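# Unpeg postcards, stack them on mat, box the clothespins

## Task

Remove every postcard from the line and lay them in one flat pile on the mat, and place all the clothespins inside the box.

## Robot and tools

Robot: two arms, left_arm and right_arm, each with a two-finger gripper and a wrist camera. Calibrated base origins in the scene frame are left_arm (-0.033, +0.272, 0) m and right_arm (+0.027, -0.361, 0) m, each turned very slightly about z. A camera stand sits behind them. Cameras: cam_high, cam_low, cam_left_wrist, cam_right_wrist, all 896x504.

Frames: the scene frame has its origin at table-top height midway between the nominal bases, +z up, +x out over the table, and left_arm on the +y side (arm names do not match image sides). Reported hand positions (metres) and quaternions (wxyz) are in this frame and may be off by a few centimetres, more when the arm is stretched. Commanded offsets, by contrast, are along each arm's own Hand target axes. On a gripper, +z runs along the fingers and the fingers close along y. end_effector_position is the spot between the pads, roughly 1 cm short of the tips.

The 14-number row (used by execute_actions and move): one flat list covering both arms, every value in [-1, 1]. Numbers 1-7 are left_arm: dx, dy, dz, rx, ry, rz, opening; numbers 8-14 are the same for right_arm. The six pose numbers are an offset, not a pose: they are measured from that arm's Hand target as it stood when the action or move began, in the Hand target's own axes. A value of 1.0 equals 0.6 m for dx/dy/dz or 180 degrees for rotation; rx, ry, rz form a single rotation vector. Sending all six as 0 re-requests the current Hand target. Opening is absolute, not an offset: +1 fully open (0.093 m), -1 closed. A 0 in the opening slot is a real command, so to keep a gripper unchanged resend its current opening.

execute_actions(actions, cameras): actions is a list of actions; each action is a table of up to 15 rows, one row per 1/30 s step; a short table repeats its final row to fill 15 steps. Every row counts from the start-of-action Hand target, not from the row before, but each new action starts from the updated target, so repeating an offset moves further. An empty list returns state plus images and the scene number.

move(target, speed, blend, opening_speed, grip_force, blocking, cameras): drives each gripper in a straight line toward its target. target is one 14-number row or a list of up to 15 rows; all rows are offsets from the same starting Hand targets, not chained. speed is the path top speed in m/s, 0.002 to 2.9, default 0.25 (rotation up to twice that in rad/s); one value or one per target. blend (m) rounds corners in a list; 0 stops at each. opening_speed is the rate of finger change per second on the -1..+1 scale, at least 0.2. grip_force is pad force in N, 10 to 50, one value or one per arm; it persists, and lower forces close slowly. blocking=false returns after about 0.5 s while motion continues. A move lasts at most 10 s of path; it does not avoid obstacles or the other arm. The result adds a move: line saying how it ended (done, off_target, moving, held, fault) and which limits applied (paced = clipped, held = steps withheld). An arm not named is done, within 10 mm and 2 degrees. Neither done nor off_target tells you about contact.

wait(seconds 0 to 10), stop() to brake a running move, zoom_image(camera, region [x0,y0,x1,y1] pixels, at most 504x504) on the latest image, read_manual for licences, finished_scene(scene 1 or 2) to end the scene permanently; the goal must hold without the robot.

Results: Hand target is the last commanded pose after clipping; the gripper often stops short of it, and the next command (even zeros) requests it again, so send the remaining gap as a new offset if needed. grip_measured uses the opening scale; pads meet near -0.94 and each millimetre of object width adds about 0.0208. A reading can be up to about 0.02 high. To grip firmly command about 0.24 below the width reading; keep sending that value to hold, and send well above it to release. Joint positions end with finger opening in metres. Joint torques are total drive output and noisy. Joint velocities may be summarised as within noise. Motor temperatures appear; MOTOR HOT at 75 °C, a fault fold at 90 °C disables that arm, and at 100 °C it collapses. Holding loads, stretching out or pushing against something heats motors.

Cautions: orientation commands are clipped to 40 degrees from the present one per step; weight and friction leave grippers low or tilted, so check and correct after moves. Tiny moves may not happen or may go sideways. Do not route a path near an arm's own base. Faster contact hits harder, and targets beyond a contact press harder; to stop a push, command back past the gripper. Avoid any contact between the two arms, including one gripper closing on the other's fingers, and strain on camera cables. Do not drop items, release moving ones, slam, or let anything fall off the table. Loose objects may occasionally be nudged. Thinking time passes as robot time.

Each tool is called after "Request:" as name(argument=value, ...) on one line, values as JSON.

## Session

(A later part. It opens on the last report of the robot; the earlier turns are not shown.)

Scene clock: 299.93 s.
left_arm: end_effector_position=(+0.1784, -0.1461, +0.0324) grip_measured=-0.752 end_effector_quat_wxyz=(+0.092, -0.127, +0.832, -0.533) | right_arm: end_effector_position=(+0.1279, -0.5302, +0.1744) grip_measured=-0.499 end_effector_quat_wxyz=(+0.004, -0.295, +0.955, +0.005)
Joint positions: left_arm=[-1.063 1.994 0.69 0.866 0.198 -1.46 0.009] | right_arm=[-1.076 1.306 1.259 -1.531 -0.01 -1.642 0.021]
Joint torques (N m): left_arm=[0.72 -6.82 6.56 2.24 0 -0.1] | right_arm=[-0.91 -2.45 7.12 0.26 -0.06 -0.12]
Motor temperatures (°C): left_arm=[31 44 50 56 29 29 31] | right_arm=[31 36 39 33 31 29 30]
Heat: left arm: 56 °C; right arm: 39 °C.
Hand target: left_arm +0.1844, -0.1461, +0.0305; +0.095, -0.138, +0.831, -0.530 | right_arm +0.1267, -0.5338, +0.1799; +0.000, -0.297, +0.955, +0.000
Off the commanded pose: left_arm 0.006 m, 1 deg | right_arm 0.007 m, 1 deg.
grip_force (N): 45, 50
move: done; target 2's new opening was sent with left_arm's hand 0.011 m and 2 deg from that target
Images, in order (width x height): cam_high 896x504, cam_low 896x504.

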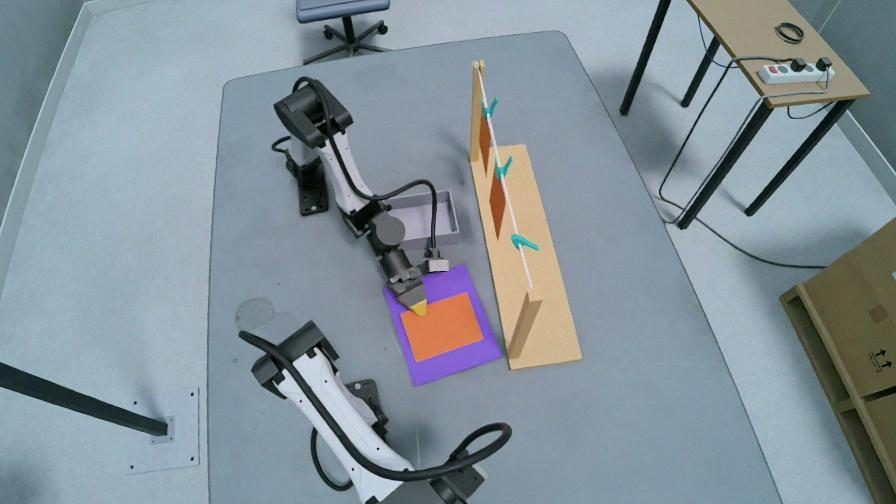

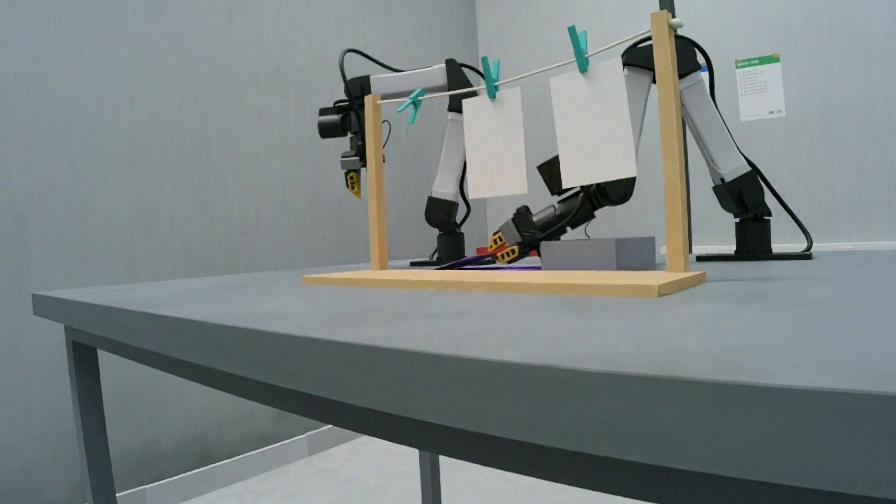

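Request:
move(target=[0,0,-0.117,0,0,0,-0.75,0,0,0,0,0,0,-0.5], speed=0.25, cameras=["cam_high","cam_left_wrist"])

Scene clock: 307.40 s.
left_arm: end_effector_position=(+0.1637, -0.0888, +0.0572) grip_measured=-0.752 end_effector_quat_wxyz=(+0.093, -0.142, +0.831, -0.529) | right_arm: end_effector_position=(+0.1279, -0.5302, +0.1744) grip_measured=-0.499 end_effector_quat_wxyz=(+0.004, -0.295, +0.955, +0.005)
Joint positions: left_arm=[-1.011 1.726 0.475 0.803 0.225 -1.46 0.009] | right_arm=[-1.076 1.306 1.259 -1.531 -0.01 -1.642 0.021]
Joint torques (N m): left_arm=[0.85 -7.43 4.82 2.23 0.21 0.14] | right_arm=[-0.91 -2.45 7.09 0.26 -0.06 -0.11]
Motor temperatures (°C): left_arm=[31 44 50 57 29 29 31] | right_arm=[31 36 39 32 31 29 30]
Heat: left arm: 57 °C; right arm: 39 °C.
Hand target: left_arm +0.1631, -0.0860, +0.0600; +0.095, -0.138, +0.831, -0.530 | right_arm +0.1267, -0.5338, +0.1799; +0.000, -0.297, +0.955, +0.000
Off the commanded pose: left_arm 0.004 m, 1 deg | right_arm 0.007 m, 1 deg.
grip_force (N): 45, 50
move: done
Images, in order (width x height): cam_high 896x504, cam_left_wrist 896x504.

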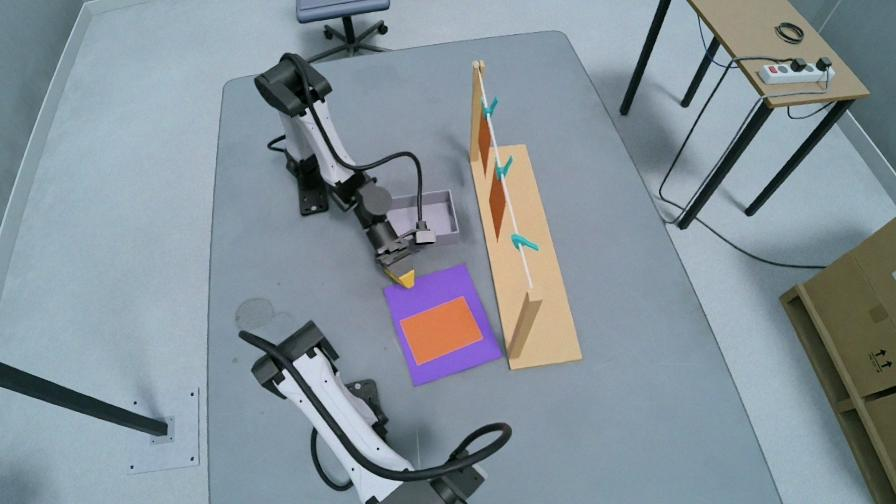

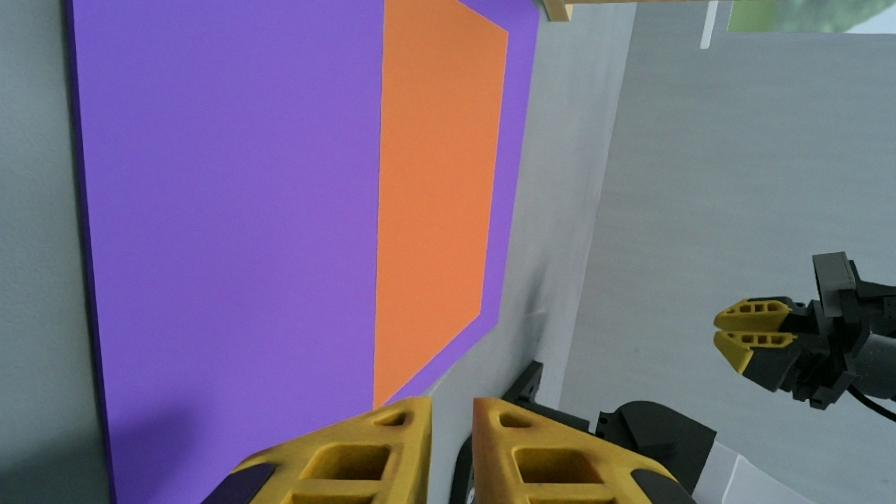

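Request:
move(target=[[-0.0185,-0.1312,-0.1125,0,0,0,-0.75,0,0,0,0,0,0,-0.5],[-0.3048,0.0023,-0.195,0.0622,-0.1515,0.4739,-0.75,0,0,0,0,0,0,-0.5],[-0.3698,-0.0063,-0.1543,0.0622,-0.1515,0.4739,0.5,0,0,0,0,0,0,-0.5]], speed=[0.2,0.2,0.12], blend=[0.03,0.02,0], cameras=["cam_left_wrist","cam_low"])

Scene clock: 341.50 s.
left_arm: end_effector_position=(+0.3411, +0.0654, +0.0964) grip_measured=+0.498 end_effector_quat_wxyz=(+0.592, +0.341, +0.634, -0.363) | right_arm: end_effector_position=(+0.1279, -0.5302, +0.1744) grip_measured=-0.499 end_effector_quat_wxyz=(+0.004, -0.295, +0.955, +0.005)
Joint positions: left_arm=[-0.239 2.062 0.565 1.443 0.837 -0.017 0.069] | right_arm=[-1.076 1.306 1.259 -1.531 -0.01 -1.642 0.021]
Joint torques (N m): left_arm=[0.4 -6.27 5.71 2.58 0.17 0.19] | right_arm=[-0.91 -2.47 7.1 0.26 -0.06 -0.12]
Motor temperatures (°C): left_arm=[31 43 49 59 29 29 31] | right_arm=[31 36 39 32 31 29 30]
Heat: left arm: 59 °C; right arm: 39 °C.
Hand target: left_arm +0.3447, +0.0650, +0.1049; +0.612, +0.354, +0.612, -0.354 | right_arm +0.1267, -0.5338, +0.1799; +0.000, -0.297, +0.955, +0.000
Off the commanded pose: left_arm 0.009 m, 4 deg | right_arm 0.007 m, 1 deg.
grip_force (N): 45, 50
move: off_target (left_arm); target 3's new opening was sent with left_arm's hand 0.009 m and 4 deg from that target
Images, in order (width x height): cam_low 896x504, cam_left_wrist 896x504.

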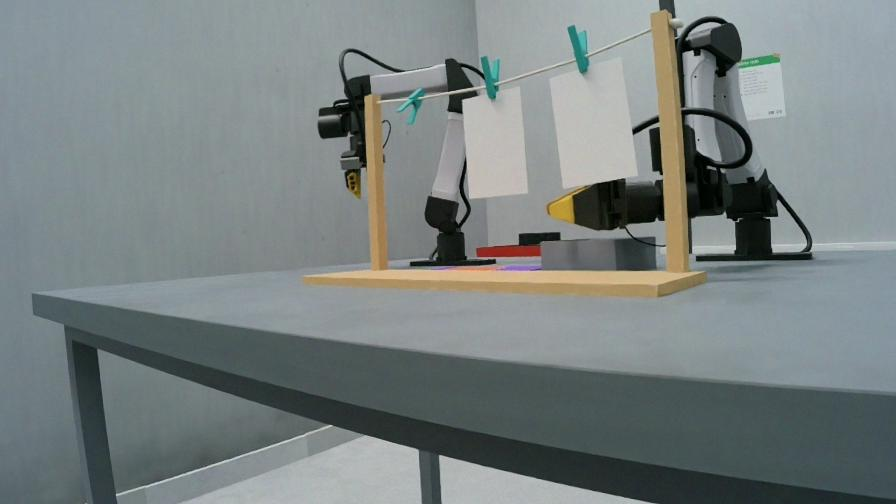

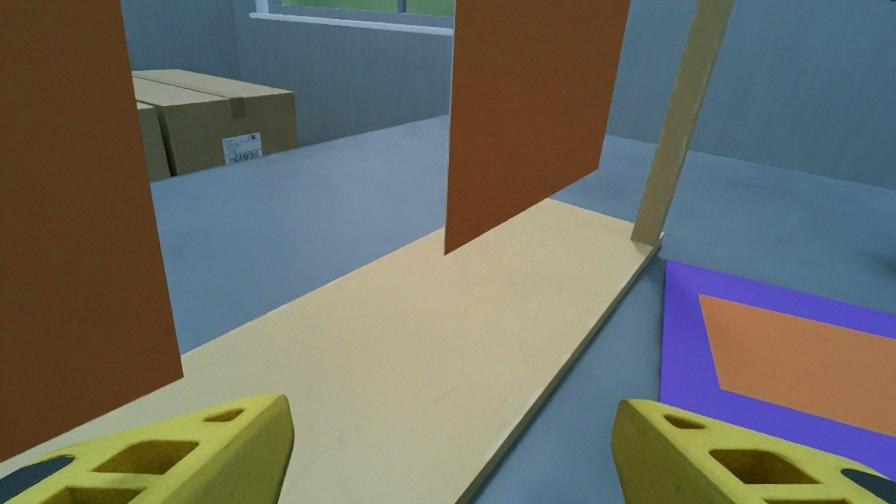

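Request:
move(target=[[0,0,0.055,0,0,0,0.5,0,0,0,0,0,0,-0.5],[-0.095,0,0.055,0,0,0,0.5,0,0,0,0,0,0,-0.5]], speed=[0.12,0.08], blend=[0.01,0], cameras=["cam_left_wrist","cam_low"])

Request:
zoom_image(camera="cam_low", region=[420, 20, 720, 220])

Scene clock: 369.73 s.
left_arm: end_effector_position=(+0.3565, +0.0368, +0.1469) grip_measured=+0.498 end_effector_quat_wxyz=(+0.595, +0.349, +0.626, -0.365) | right_arm: end_effector_position=(+0.1279, -0.5302, +0.1744) grip_measured=-0.499 end_effector_quat_wxyz=(+0.004, -0.295, +0.955, +0.005)
Joint positions: left_arm=[-0.312 1.9 0.68 1.183 0.78 -0.017 0.069] | right_arm=[-1.076 1.306 1.259 -1.531 -0.01 -1.642 0.021]
Joint torques (N m): left_arm=[0.18 -9.16 7.34 2.07 -0.01 0.18] | right_arm=[-0.91 -2.45 7.1 0.25 -0.06 -0.11]
Motor temperatures (°C): left_arm=[31 42 48 59 29 29 31] | right_arm=[31 36 39 32 31 29 30]
Heat: left arm: 59 °C; right arm: 39 °C.
Hand target: left_arm +0.3612, +0.0365, +0.1619; +0.612, +0.354, +0.612, -0.354 | right_arm +0.1267, -0.5338, +0.1799; +0.000, -0.297, +0.955, +0.000
Off the commanded pose: left_arm 0.016 m, 3 deg | right_arm 0.007 m, 1 deg.
grip_force (N): 45, 50
move: off_target (left_arm)
Images, in order (width x height): cam_low 896x504, cam_left_wrist 896x504.

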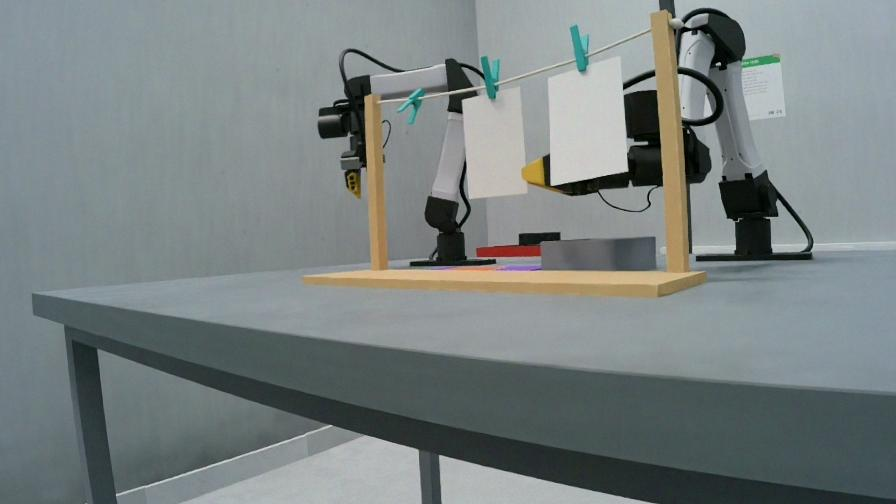

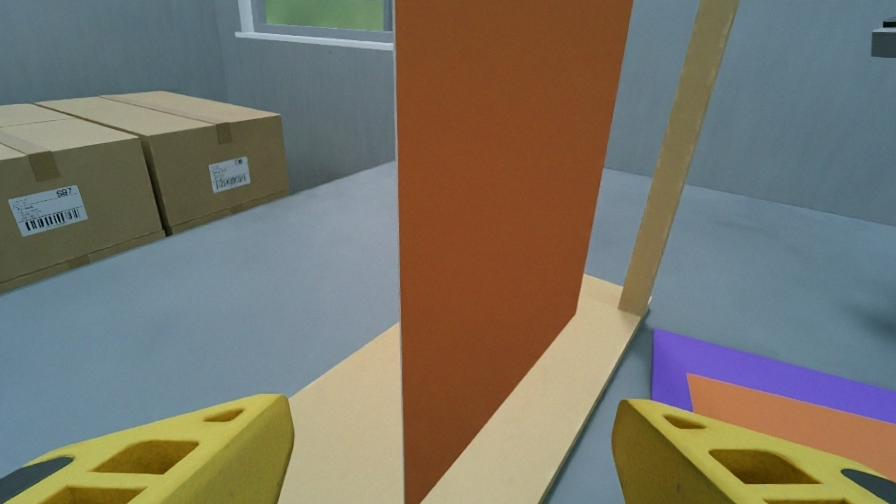

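Scaled by 1.680.

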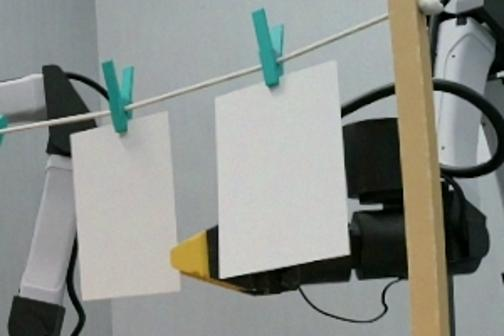

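Request:
move(target=[[0,0.0083,0.02,0,0,0,0.5,0,0,0,0,0,0,-0.5],[-0.0135,-0.059,-0.0233,0.0685,-0.008,-0.1065,0.5,0,0,0,0,0,0,-0.5]], speed=[0.08,0.08], cameras=["cam_left_wrist","cam_low"])

Request:
zoom_image(camera="cam_low", region=[420, 20, 720, 220])

Scene clock: 394.47 s.
left_arm: end_effector_position=(+0.3253, +0.0285, +0.1677) grip_measured=+0.498 end_effector_quat_wxyz=(+0.508, +0.306, +0.617, -0.516) | right_arm: end_effector_position=(+0.1279, -0.5302, +0.1744) grip_measured=-0.499 end_effector_quat_wxyz=(+0.004, -0.295, +0.955, +0.005)
Joint positions: left_arm=[-0.299 1.9 0.669 1.322 0.985 -0.409 0.069] | right_arm=[-1.076 1.306 1.259 -1.531 -0.01 -1.642 0.021]
Joint torques (N m): left_arm=[1.02 -7.23 4.81 2.21 0.14 -0.27] | right_arm=[-0.91 -2.45 7.1 0.26 -0.06 -0.12]
Motor temperatures (°C): left_arm=[31 44 48 59 29 29 31] | right_arm=[31 36 39 32 31 29 30]
Heat: left arm: 59 °C; right arm: 39 °C.
Hand target: left_arm +0.3235, +0.0309, +0.1699; +0.511, +0.307, +0.613, -0.518 | right_arm +0.1267, -0.5338, +0.1799; +0.000, -0.297, +0.955, +0.000
Off the commanded pose: left_arm 0.004 m, 1 deg | right_arm 0.007 m, 1 deg.
grip_force (N): 45, 50
move: done
Images, in order (width x height): cam_low 896x504, cam_left_wrist 896x504.

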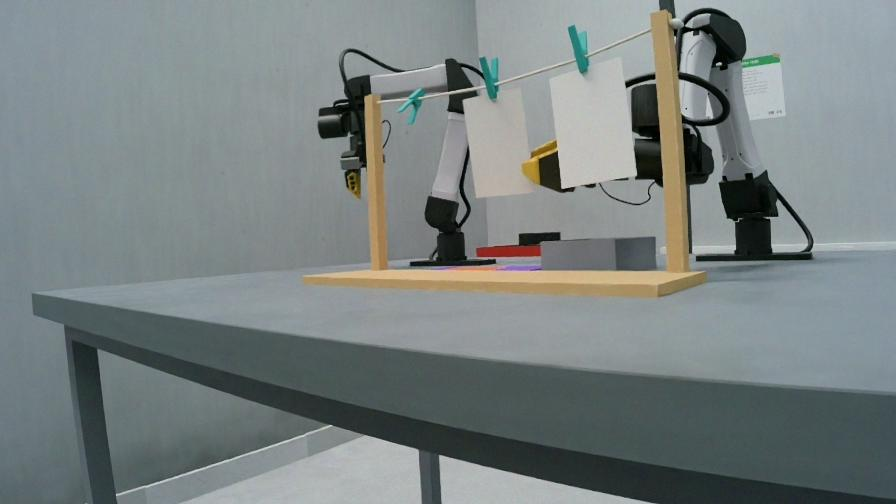

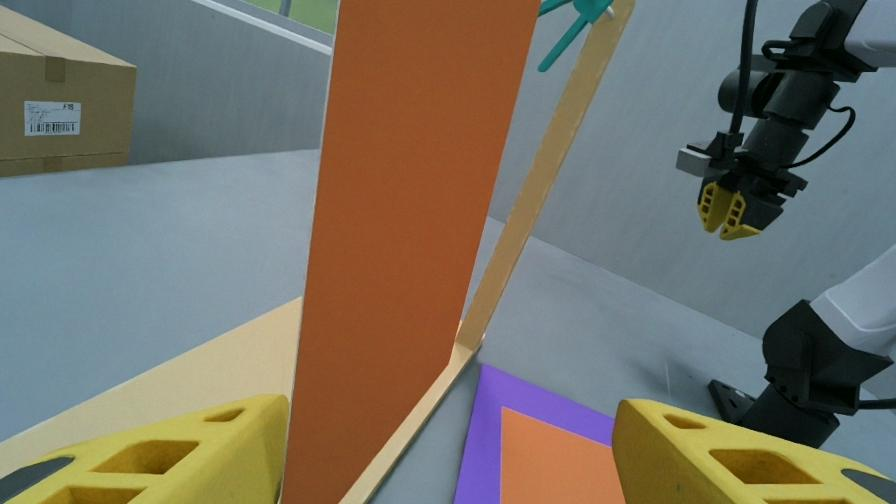

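Scaled by 1.680.

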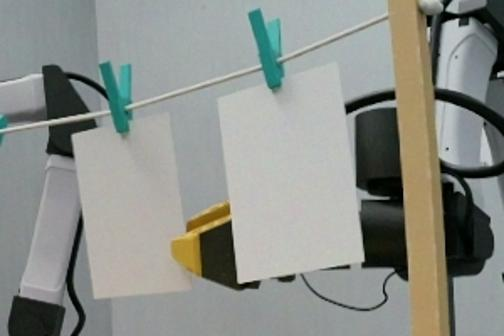

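Request:
move(target=[[-0.0075,-0.0712,-0.0247,0.0685,-0.008,-0.1065,0.5,0,0,0,0,0,0,-0.5],[-0.0075,-0.0712,-0.0247,0.0685,-0.008,-0.1065,-1,0,0,0,0,0,0,-0.5]], speed=0.08, opening_speed=0.5, grip_force=[20,50], cameras=["cam_left_wrist","cam_low"])

Request:
zoom_image(camera="cam_low", region=[420, 20, 720, 220])

Scene clock: 418.67 s.
left_arm: end_effector_position=(+0.2875, +0.0302, +0.1651) grip_measured=-0.973 end_effector_quat_wxyz=(+0.344, +0.224, +0.647, -0.643) | right_arm: end_effector_position=(+0.1279, -0.5302, +0.1744) grip_measured=-0.499 end_effector_quat_wxyz=(+0.004, -0.295, +0.955, +0.005)
Joint positions: left_arm=[-0.284 1.907 0.609 1.455 1.156 -0.89 0] | right_arm=[-1.076 1.306 1.259 -1.531 -0.01 -1.642 0.021]
Joint torques (N m): left_arm=[0.65 -8.83 4.26 2.95 0.11 -0.11] | right_arm=[-0.92 -2.47 7.1 0.26 -0.06 -0.12]
Motor temperatures (°C): left_arm=[31 44 47 61 28 29 31] | right_arm=[31 36 39 32 31 29 30]
Heat: left arm: 61 °C; right arm: 39 °C.
Hand target: left_arm +0.2816, +0.0339, +0.1870; +0.390, +0.247, +0.590, -0.662 | right_arm +0.1267, -0.5338, +0.1799; +0.000, -0.297, +0.955, +0.000
Off the commanded pose: left_arm 0.023 m, 9 deg | right_arm 0.007 m, 1 deg.
joint sent to its limit (left arm) — joint 4 (wrist pitch), upper limit. The joint targets are off in orientation, not in position.
grip_force (N): 20, 50
move: off_target (left_arm); target 2's new opening was sent with left_arm's hand 0.023 m and 9 deg from that target
Images, in order (width x height): cam_low 896x504, cam_left_wrist 896x504.

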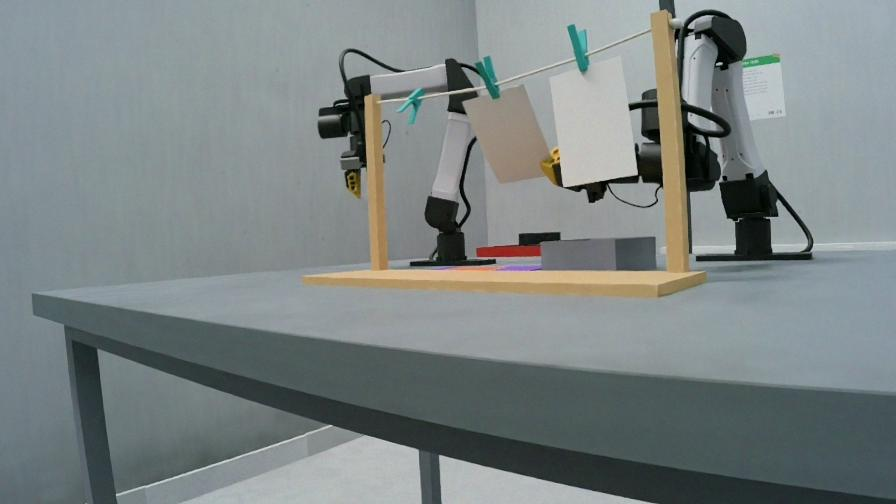

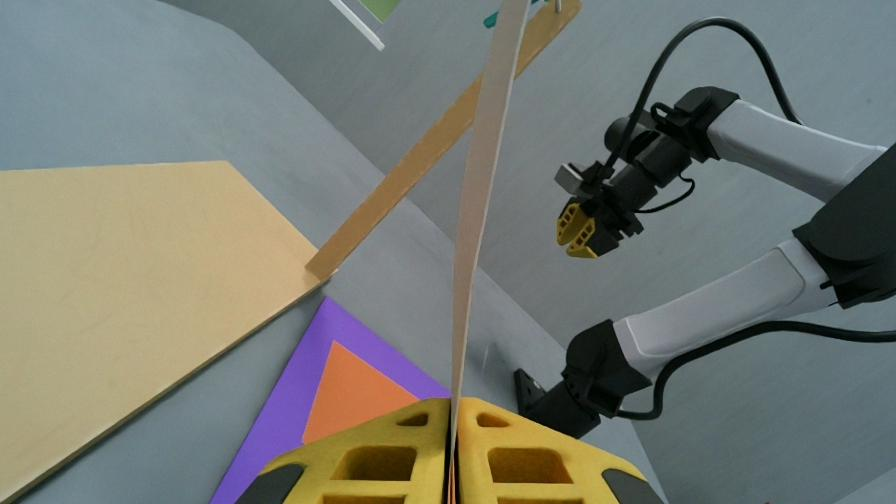

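Scaled by 1.680.

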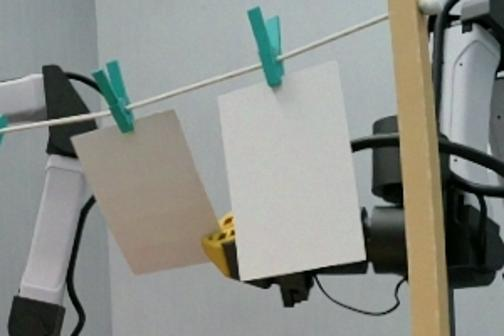

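Request:
move(target=[0.1153,0.0195,-0.006,0,0,0,-1,0,0,0,0,0,0,-0.5], speed=0.05, grip_force=[45,50], cameras=["cam_low","cam_left_wrist"])

Request:
zoom_image(camera="cam_low", region=[420, 20, 720, 220])

Scene clock: 429.50 s.
left_arm: end_effector_position=(+0.2520, +0.0228, +0.1144) grip_measured=-0.979 end_effector_quat_wxyz=(+0.321, +0.243, +0.668, -0.625) | right_arm: end_effector_position=(+0.1279, -0.5302, +0.1744) grip_measured=-0.499 end_effector_quat_wxyz=(+0.004, -0.295, +0.955, +0.005)
Joint positions: left_arm=[-0.333 1.965 0.482 1.455 1.143 -0.722 0] | right_arm=[-1.076 1.306 1.259 -1.531 -0.01 -1.642 0.021]
Joint torques (N m): left_arm=[0.03 -5.68 3.71 3.04 0.1 0.22] | right_arm=[-0.91 -2.47 7.09 0.26 -0.06 -0.11]
Motor temperatures (°C): left_arm=[31 45 46 64 28 29 31] | right_arm=[31 36 39 32 31 29 30]
Heat: left arm: 64 °C; right arm: 39 °C.
Hand target: left_arm +0.2508, +0.0218, +0.1251; +0.390, +0.247, +0.590, -0.662 | right_arm +0.1267, -0.5338, +0.1799; +0.000, -0.297, +0.955, +0.000
Off the commanded pose: left_arm 0.011 m, 13 deg | right_arm 0.007 m, 1 deg.
joint sent to its limit (left arm) — joint 4 (wrist pitch), upper limit. The joint targets are off in orientation, not in position.
grip_force (N): 45, 50
move: off_target (left_arm)
Images, in order (width x height): cam_low 896x504, cam_left_wrist 896x504.

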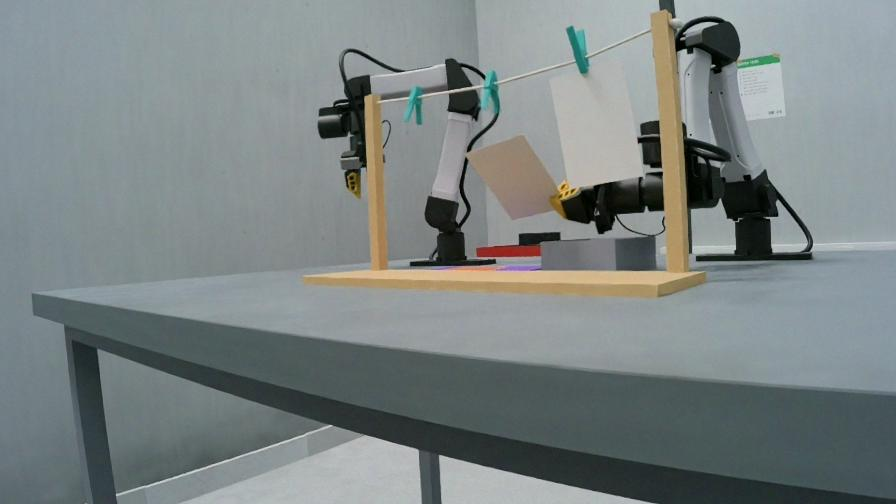

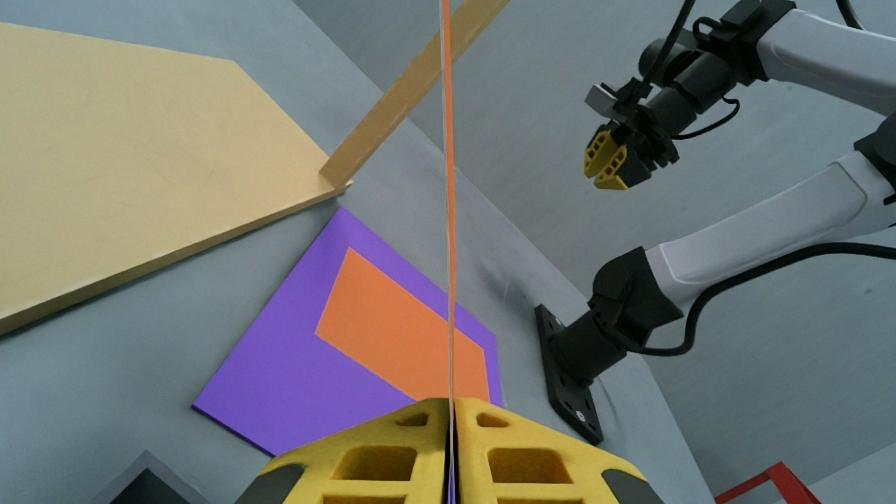

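Scaled by 1.680.

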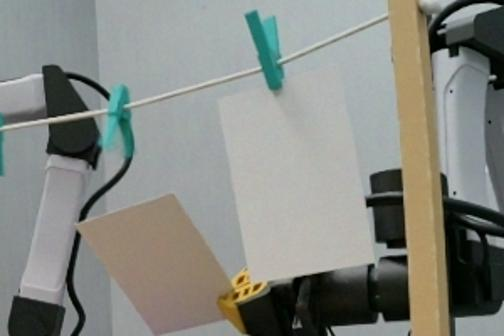

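Request:
move(target=[[0.033,-0.0872,0.0437,0,0,0,-1,0,0,0,0,0,0,-0.5],[0.1583,-0.0948,0.2575,-0.2113,0.0307,-0.2891,-1,0,0,0,0,0,0,-0.5]], speed=[0.12,0.15], blend=[0.02,0], cameras=["cam_high"])

Scene clock: 458.70 s.
left_arm: end_effector_position=(+0.1675, -0.1445, +0.1080) grip_measured=-0.979 end_effector_quat_wxyz=(+0.093, -0.131, +0.834, -0.528) | right_arm: end_effector_position=(+0.1279, -0.5302, +0.1744) grip_measured=-0.499 end_effector_quat_wxyz=(+0.004, -0.295, +0.955, +0.005)
Joint positions: left_arm=[-1.095 1.696 0.749 0.501 0.16 -1.477 0] | right_arm=[-1.076 1.306 1.259 -1.531 -0.01 -1.642 0.021]
Joint torques (N m): left_arm=[-0.16 -5.71 9.4 2.24 0.04 -0.12] | right_arm=[-0.91 -2.45 7.09 0.26 -0.06 -0.12]
Motor temperatures (°C): left_arm=[31 44 46 67 28 29 31] | right_arm=[31 35 39 31 31 29 30]
Heat: left arm: 67 °C; right arm: 39 °C.
Hand target: left_arm +0.1709, -0.1501, +0.1118; +0.095, -0.138, +0.831, -0.530 | right_arm +0.1267, -0.5338, +0.1799; +0.000, -0.297, +0.955, +0.000
Off the commanded pose: left_arm 0.008 m, 1 deg | right_arm 0.007 m, 1 deg.
grip_force (N): 45, 50
move: done
Images, in order (width x height): cam_high 896x504.

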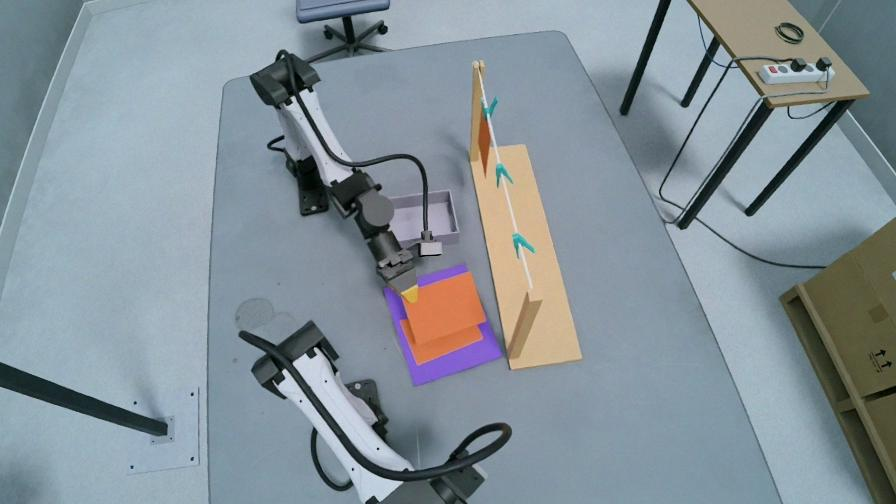

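Request:
move(target=[[0,0.118,0.0545,0,0,0,-1,0,0,0,0,0,0,-0.5],[0,0.118,0.0545,0,0,0,-0.75,0,0,0,0,0,0,-0.5],[0,0.118,-0.065,0,0,0,-0.75,0,0,0,0,0,0,-0.5]], speed=[0.1,0.1,0.25], opening_speed=0.6, cameras=["cam_high","cam_low"])

Request:
zoom_image(camera="cam_high", region=[360, 180, 540, 400])

Scene clock: 473.97 s.
left_arm: end_effector_position=(+0.1504, -0.0916, +0.0620) grip_measured=-0.752 end_effector_quat_wxyz=(+0.094, -0.140, +0.831, -0.530) | right_arm: end_effector_position=(+0.1279, -0.5302, +0.1744) grip_measured=-0.499 end_effector_quat_wxyz=(+0.004, -0.295, +0.955, +0.005)
Joint positions: left_arm=[-1.06 1.691 0.459 0.789 0.183 -1.477 0.009] | right_arm=[-1.076 1.306 1.259 -1.531 -0.01 -1.642 0.021]
Joint torques (N m): left_arm=[0.7 -6.75 4.89 2.21 0.23 0.09] | right_arm=[-0.92 -2.45 7.1 0.25 -0.06 -0.11]
Motor temperatures (°C): left_arm=[31 44 48 63 28 29 31] | right_arm=[31 35 40 31 31 29 30]
Heat: left arm: 63 °C; right arm: 40 °C.
Hand target: left_arm +0.1498, -0.0886, +0.0639; +0.095, -0.138, +0.831, -0.530 | right_arm +0.1267, -0.5338, +0.1799; +0.000, -0.297, +0.955, +0.000
Off the commanded pose: left_arm 0.004 m, 0 deg | right_arm 0.007 m, 1 deg.
grip_force (N): 45, 50
move: done
Images, in order (width x height): cam_high 896x504, cam_low 896x504.

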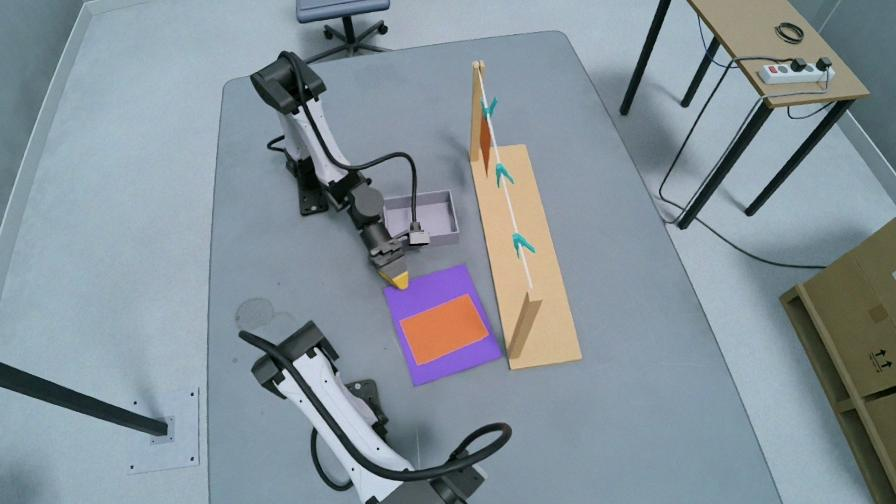

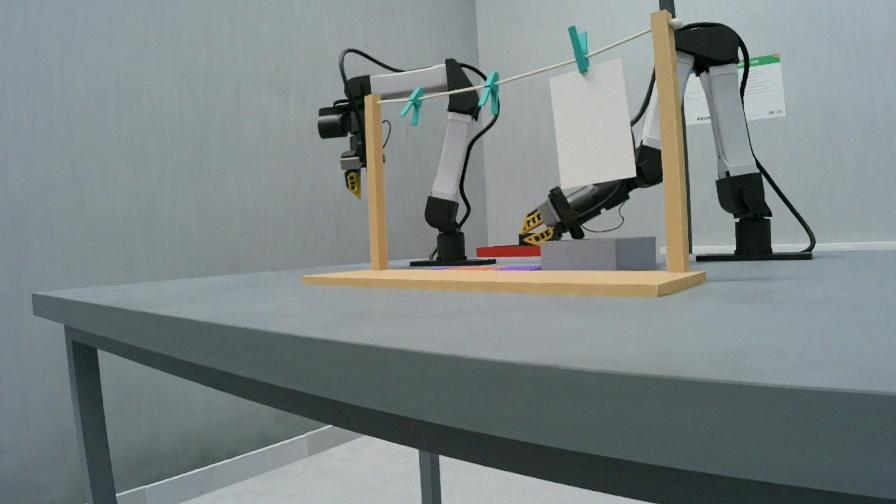

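Scaled by 2.291.

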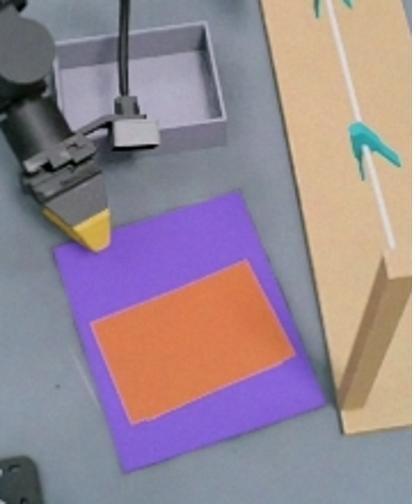

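Request:
move(target=[[-0.014,-0.2135,-0.1333,0,0,0,-0.75,0,0,0,0,0,0,-0.5],[-0.0792,-0.3165,-0.543,0.0461,0.0678,0.5285,-0.75,-0.4522,0.3237,0.0667,-0.3592,-0.3509,-0.0837,-0.5],[-0.0792,-0.3165,-0.543,0.0461,0.0678,0.5285,-0.75,-0.7235,0.5415,0.0833,-0.3592,-0.3509,-0.0837,1]], speed=[0.2,0.22,0.2], blend=[0.03,0.02,0], cameras=["cam_left_wrist","cam_right_wrist","cam_high"])

Scene clock: 529.23 s.
left_arm: end_effector_position=(+0.1219, +0.1284, +0.3673) grip_measured=-0.752 end_effector_quat_wxyz=(+0.431, +0.529, +0.660, -0.314) | right_arm: end_effector_position=(+0.3022, -0.0221, +0.1199) grip_measured=+1.000 end_effector_quat_wxyz=(+0.147, -0.470, +0.540, +0.682)
Joint positions: left_arm=[-0.006 1.056 1.519 -1.574 1.068 1.102 0.009] | right_arm=[0.459 2.344 1.655 -1.258 -1.543 -1.306 0.093]
Joint torques (N m): left_arm=[0.76 -0.55 8.02 1.16 0.69 0.21] | right_arm=[0.38 -12.05 3.51 -0.05 -0.95 0.2]
Motor temperatures (°C): left_arm=[31 42 47 57 29 29 31] | right_arm=[31 36 39 31 31 29 30]
Heat: left arm: 57 °C; right arm: 39 °C.
Hand target: left_arm +0.1201, +0.1300, +0.3735; +0.384, +0.576, +0.631, -0.350 | right_arm +0.2995, -0.0198, +0.1300; +0.322, -0.320, +0.630, +0.630
Off the commanded pose: left_arm 0.007 m, 9 deg | right_arm 0.011 m, 29 deg.
joint sent to its limit (left arm) — joint 4 (wrist pitch), lower limit. The joint targets are off in orientation, not in position.
joint sent to its limit (right arm) — joint 5 (wrist yaw), lower limit. The joint targets are off in orientation, not in position.
grip_force (N): 45, 50
move: off_target (left_arm, right_arm); target 3's new opening was sent with right_arm's hand 0.010 m and 30 deg from that target
Images, in order (width x height): cam_high 896x504, cam_left_wrist 896x504, cam_right_wrist 896x504.

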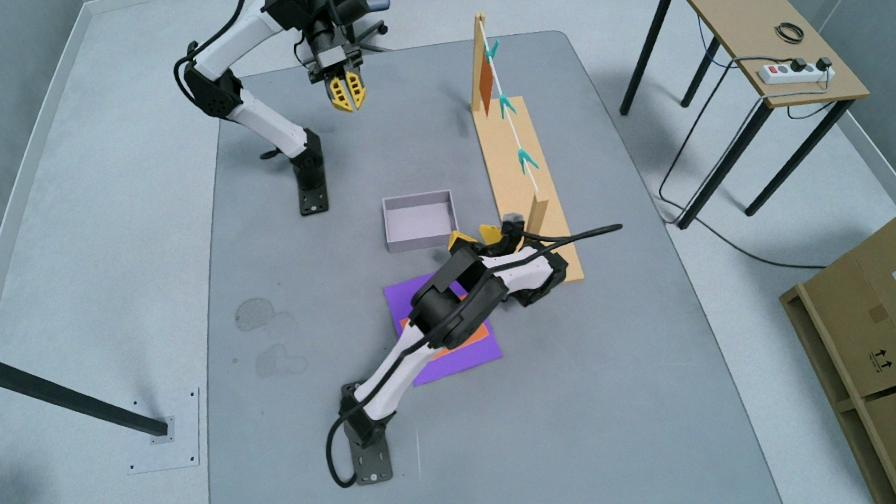

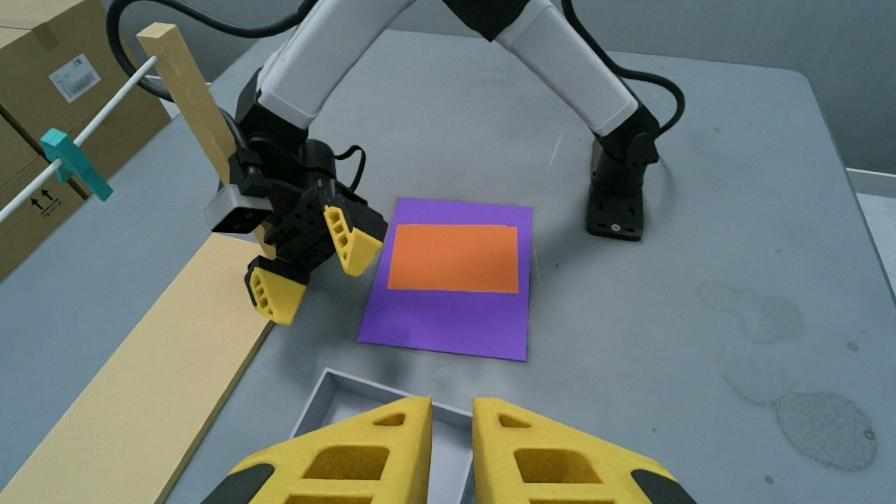

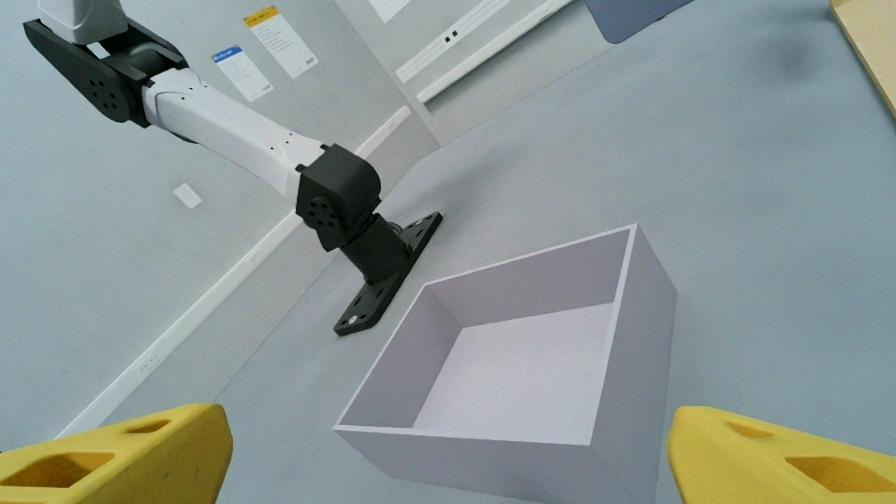

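Request:
zoom_image(camera="cam_high", region=[400, 0, 640, 340])

Request:
execute_actions(actions=[], cameras=["cam_low"])

Scaled by 1.482.

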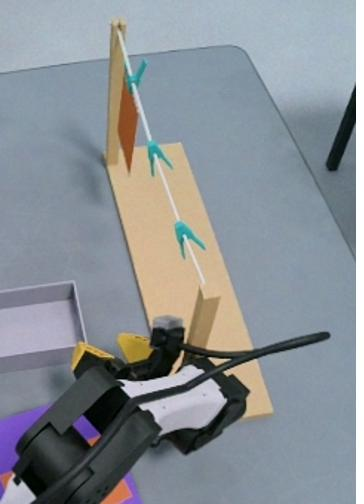

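Scene clock: 553.10 s.
left_arm: end_effector_position=(+0.1219, +0.1284, +0.3673) grip_measured=-0.752 end_effector_quat_wxyz=(+0.431, +0.529, +0.660, -0.314) | right_arm: end_effector_position=(+0.3022, -0.0221, +0.1198) grip_measured=+1.000 end_effector_quat_wxyz=(+0.148, -0.470, +0.540, +0.682)
Joint positions: left_arm=[-0.006 1.056 1.519 -1.574 1.068 1.102 0.009] | right_arm=[0.459 2.344 1.655 -1.258 -1.543 -1.306 0.093]
Joint velocities: within noise
Joint torques (N m): left_arm=[0.75 -0.51 7.73 1.13 0.69 0.19] | right_arm=[0.38 -12.05 3.51 -0.03 -0.95 0.19]
Motor temperatures (°C): left_arm=[31 40 49 53 29 29 31] | right_arm=[31 42 38 31 31 29 30]
Heat: left arm: 53 °C; right arm: 42 °C.
Hand target: left_arm +0.1201, +0.1300, +0.3735; +0.384, +0.576, +0.631, -0.350 | right_arm +0.2995, -0.0198, +0.1300; +0.322, -0.320, +0.630, +0.630
Tool commands: left_gripper/opening=-0.75 right_gripper/opening=+1.0
Off the commanded pose: left_arm 0.007 m, 9 deg | right_arm 0.011 m, 29 deg.
grip_force (N): 45, 50
Images, in order (width x height): cam_low 896x504.

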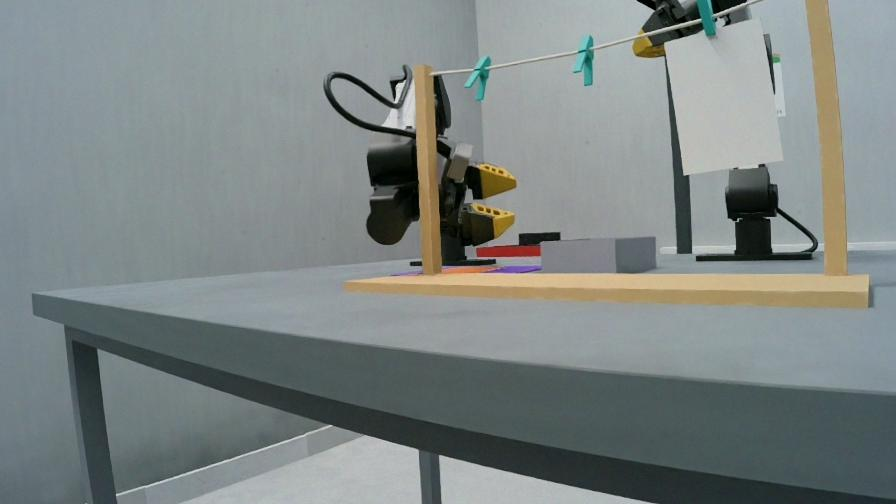

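Request:
move(target=[[0,0,0,0,0,0,-0.75,0.049,0.0675,-0.0333,0,0,0,0],[0,0,0,0,0,0,-0.75,0.0448,0.09,-0.3337,0,0,0,0],[0,0,0,0,0,0,-0.75,0.1018,0.282,-0.8567,0.3592,0.3509,0.0837,0]], speed=[0.06,0.12,0.2], cameras=["cam_high","cam_low"])

Scene clock: 606.40 s.
left_arm: end_effector_position=(+0.1219, +0.1284, +0.3673) grip_measured=-0.752 end_effector_quat_wxyz=(+0.431, +0.529, +0.660, -0.314) | right_arm: end_effector_position=(+0.2148, -0.2745, +0.1418) grip_measured=+0.002 end_effector_quat_wxyz=(+0.263, -0.323, +0.744, +0.523)
Joint positions: left_arm=[-0.006 1.056 1.519 -1.574 1.068 1.102 0.009] | right_arm=[-0.422 1.601 0.822 -1.566 -1.114 -1.704 0.045]
Joint torques (N m): left_arm=[0.79 -0.69 7.97 1.15 0.74 0.26] | right_arm=[-0.85 -5.07 5.04 -1.23 -0.63 -0.05]
Motor temperatures (°C): left_arm=[31 37 51 49 29 29 31] | right_arm=[31 47 37 31 31 29 30]
Heat: left arm: 51 °C; right arm: 47 °C.
Hand target: left_arm +0.1201, +0.1300, +0.3735; +0.384, +0.576, +0.631, -0.350 | right_arm +0.2187, -0.2769, +0.1470; +0.273, -0.329, +0.744, +0.514 (not the last commanded pose)
Off the commanded pose: left_arm 0.007 m, 9 deg | right_arm 0.276 m, 72 deg.
joint sent to its limit (left arm) — joint 4 (wrist pitch), lower limit. The joint targets are off in orientation, not in position.
grip_force (N): 45, 50
move: off_target (left_arm, right_arm; path cut at 10 s); path passed 2 of 3 targets
Images, in order (width x height): cam_high 896x504, cam_low 896x504.

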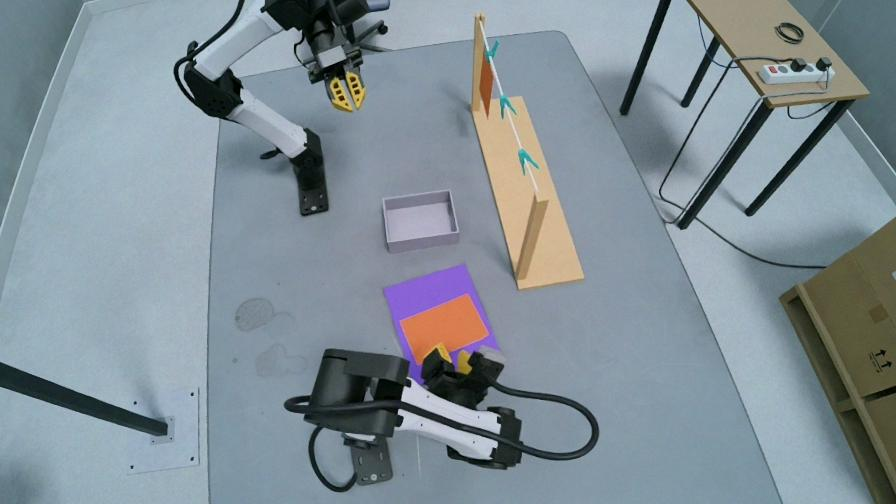

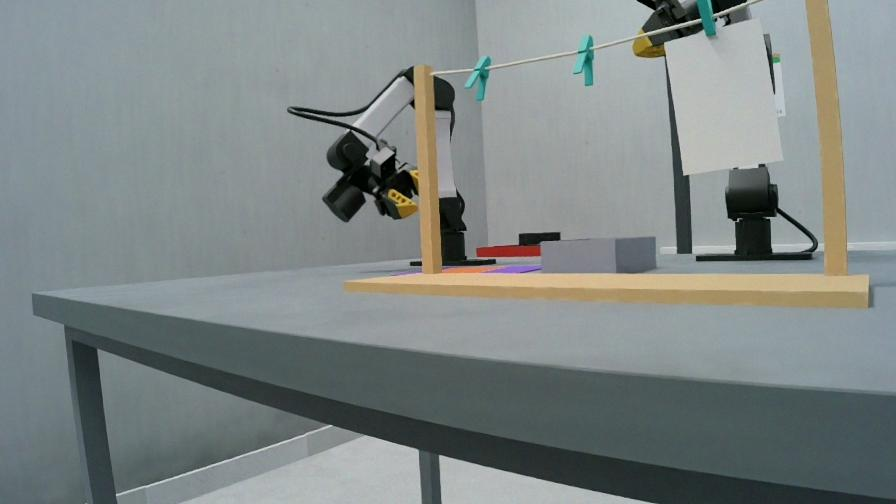

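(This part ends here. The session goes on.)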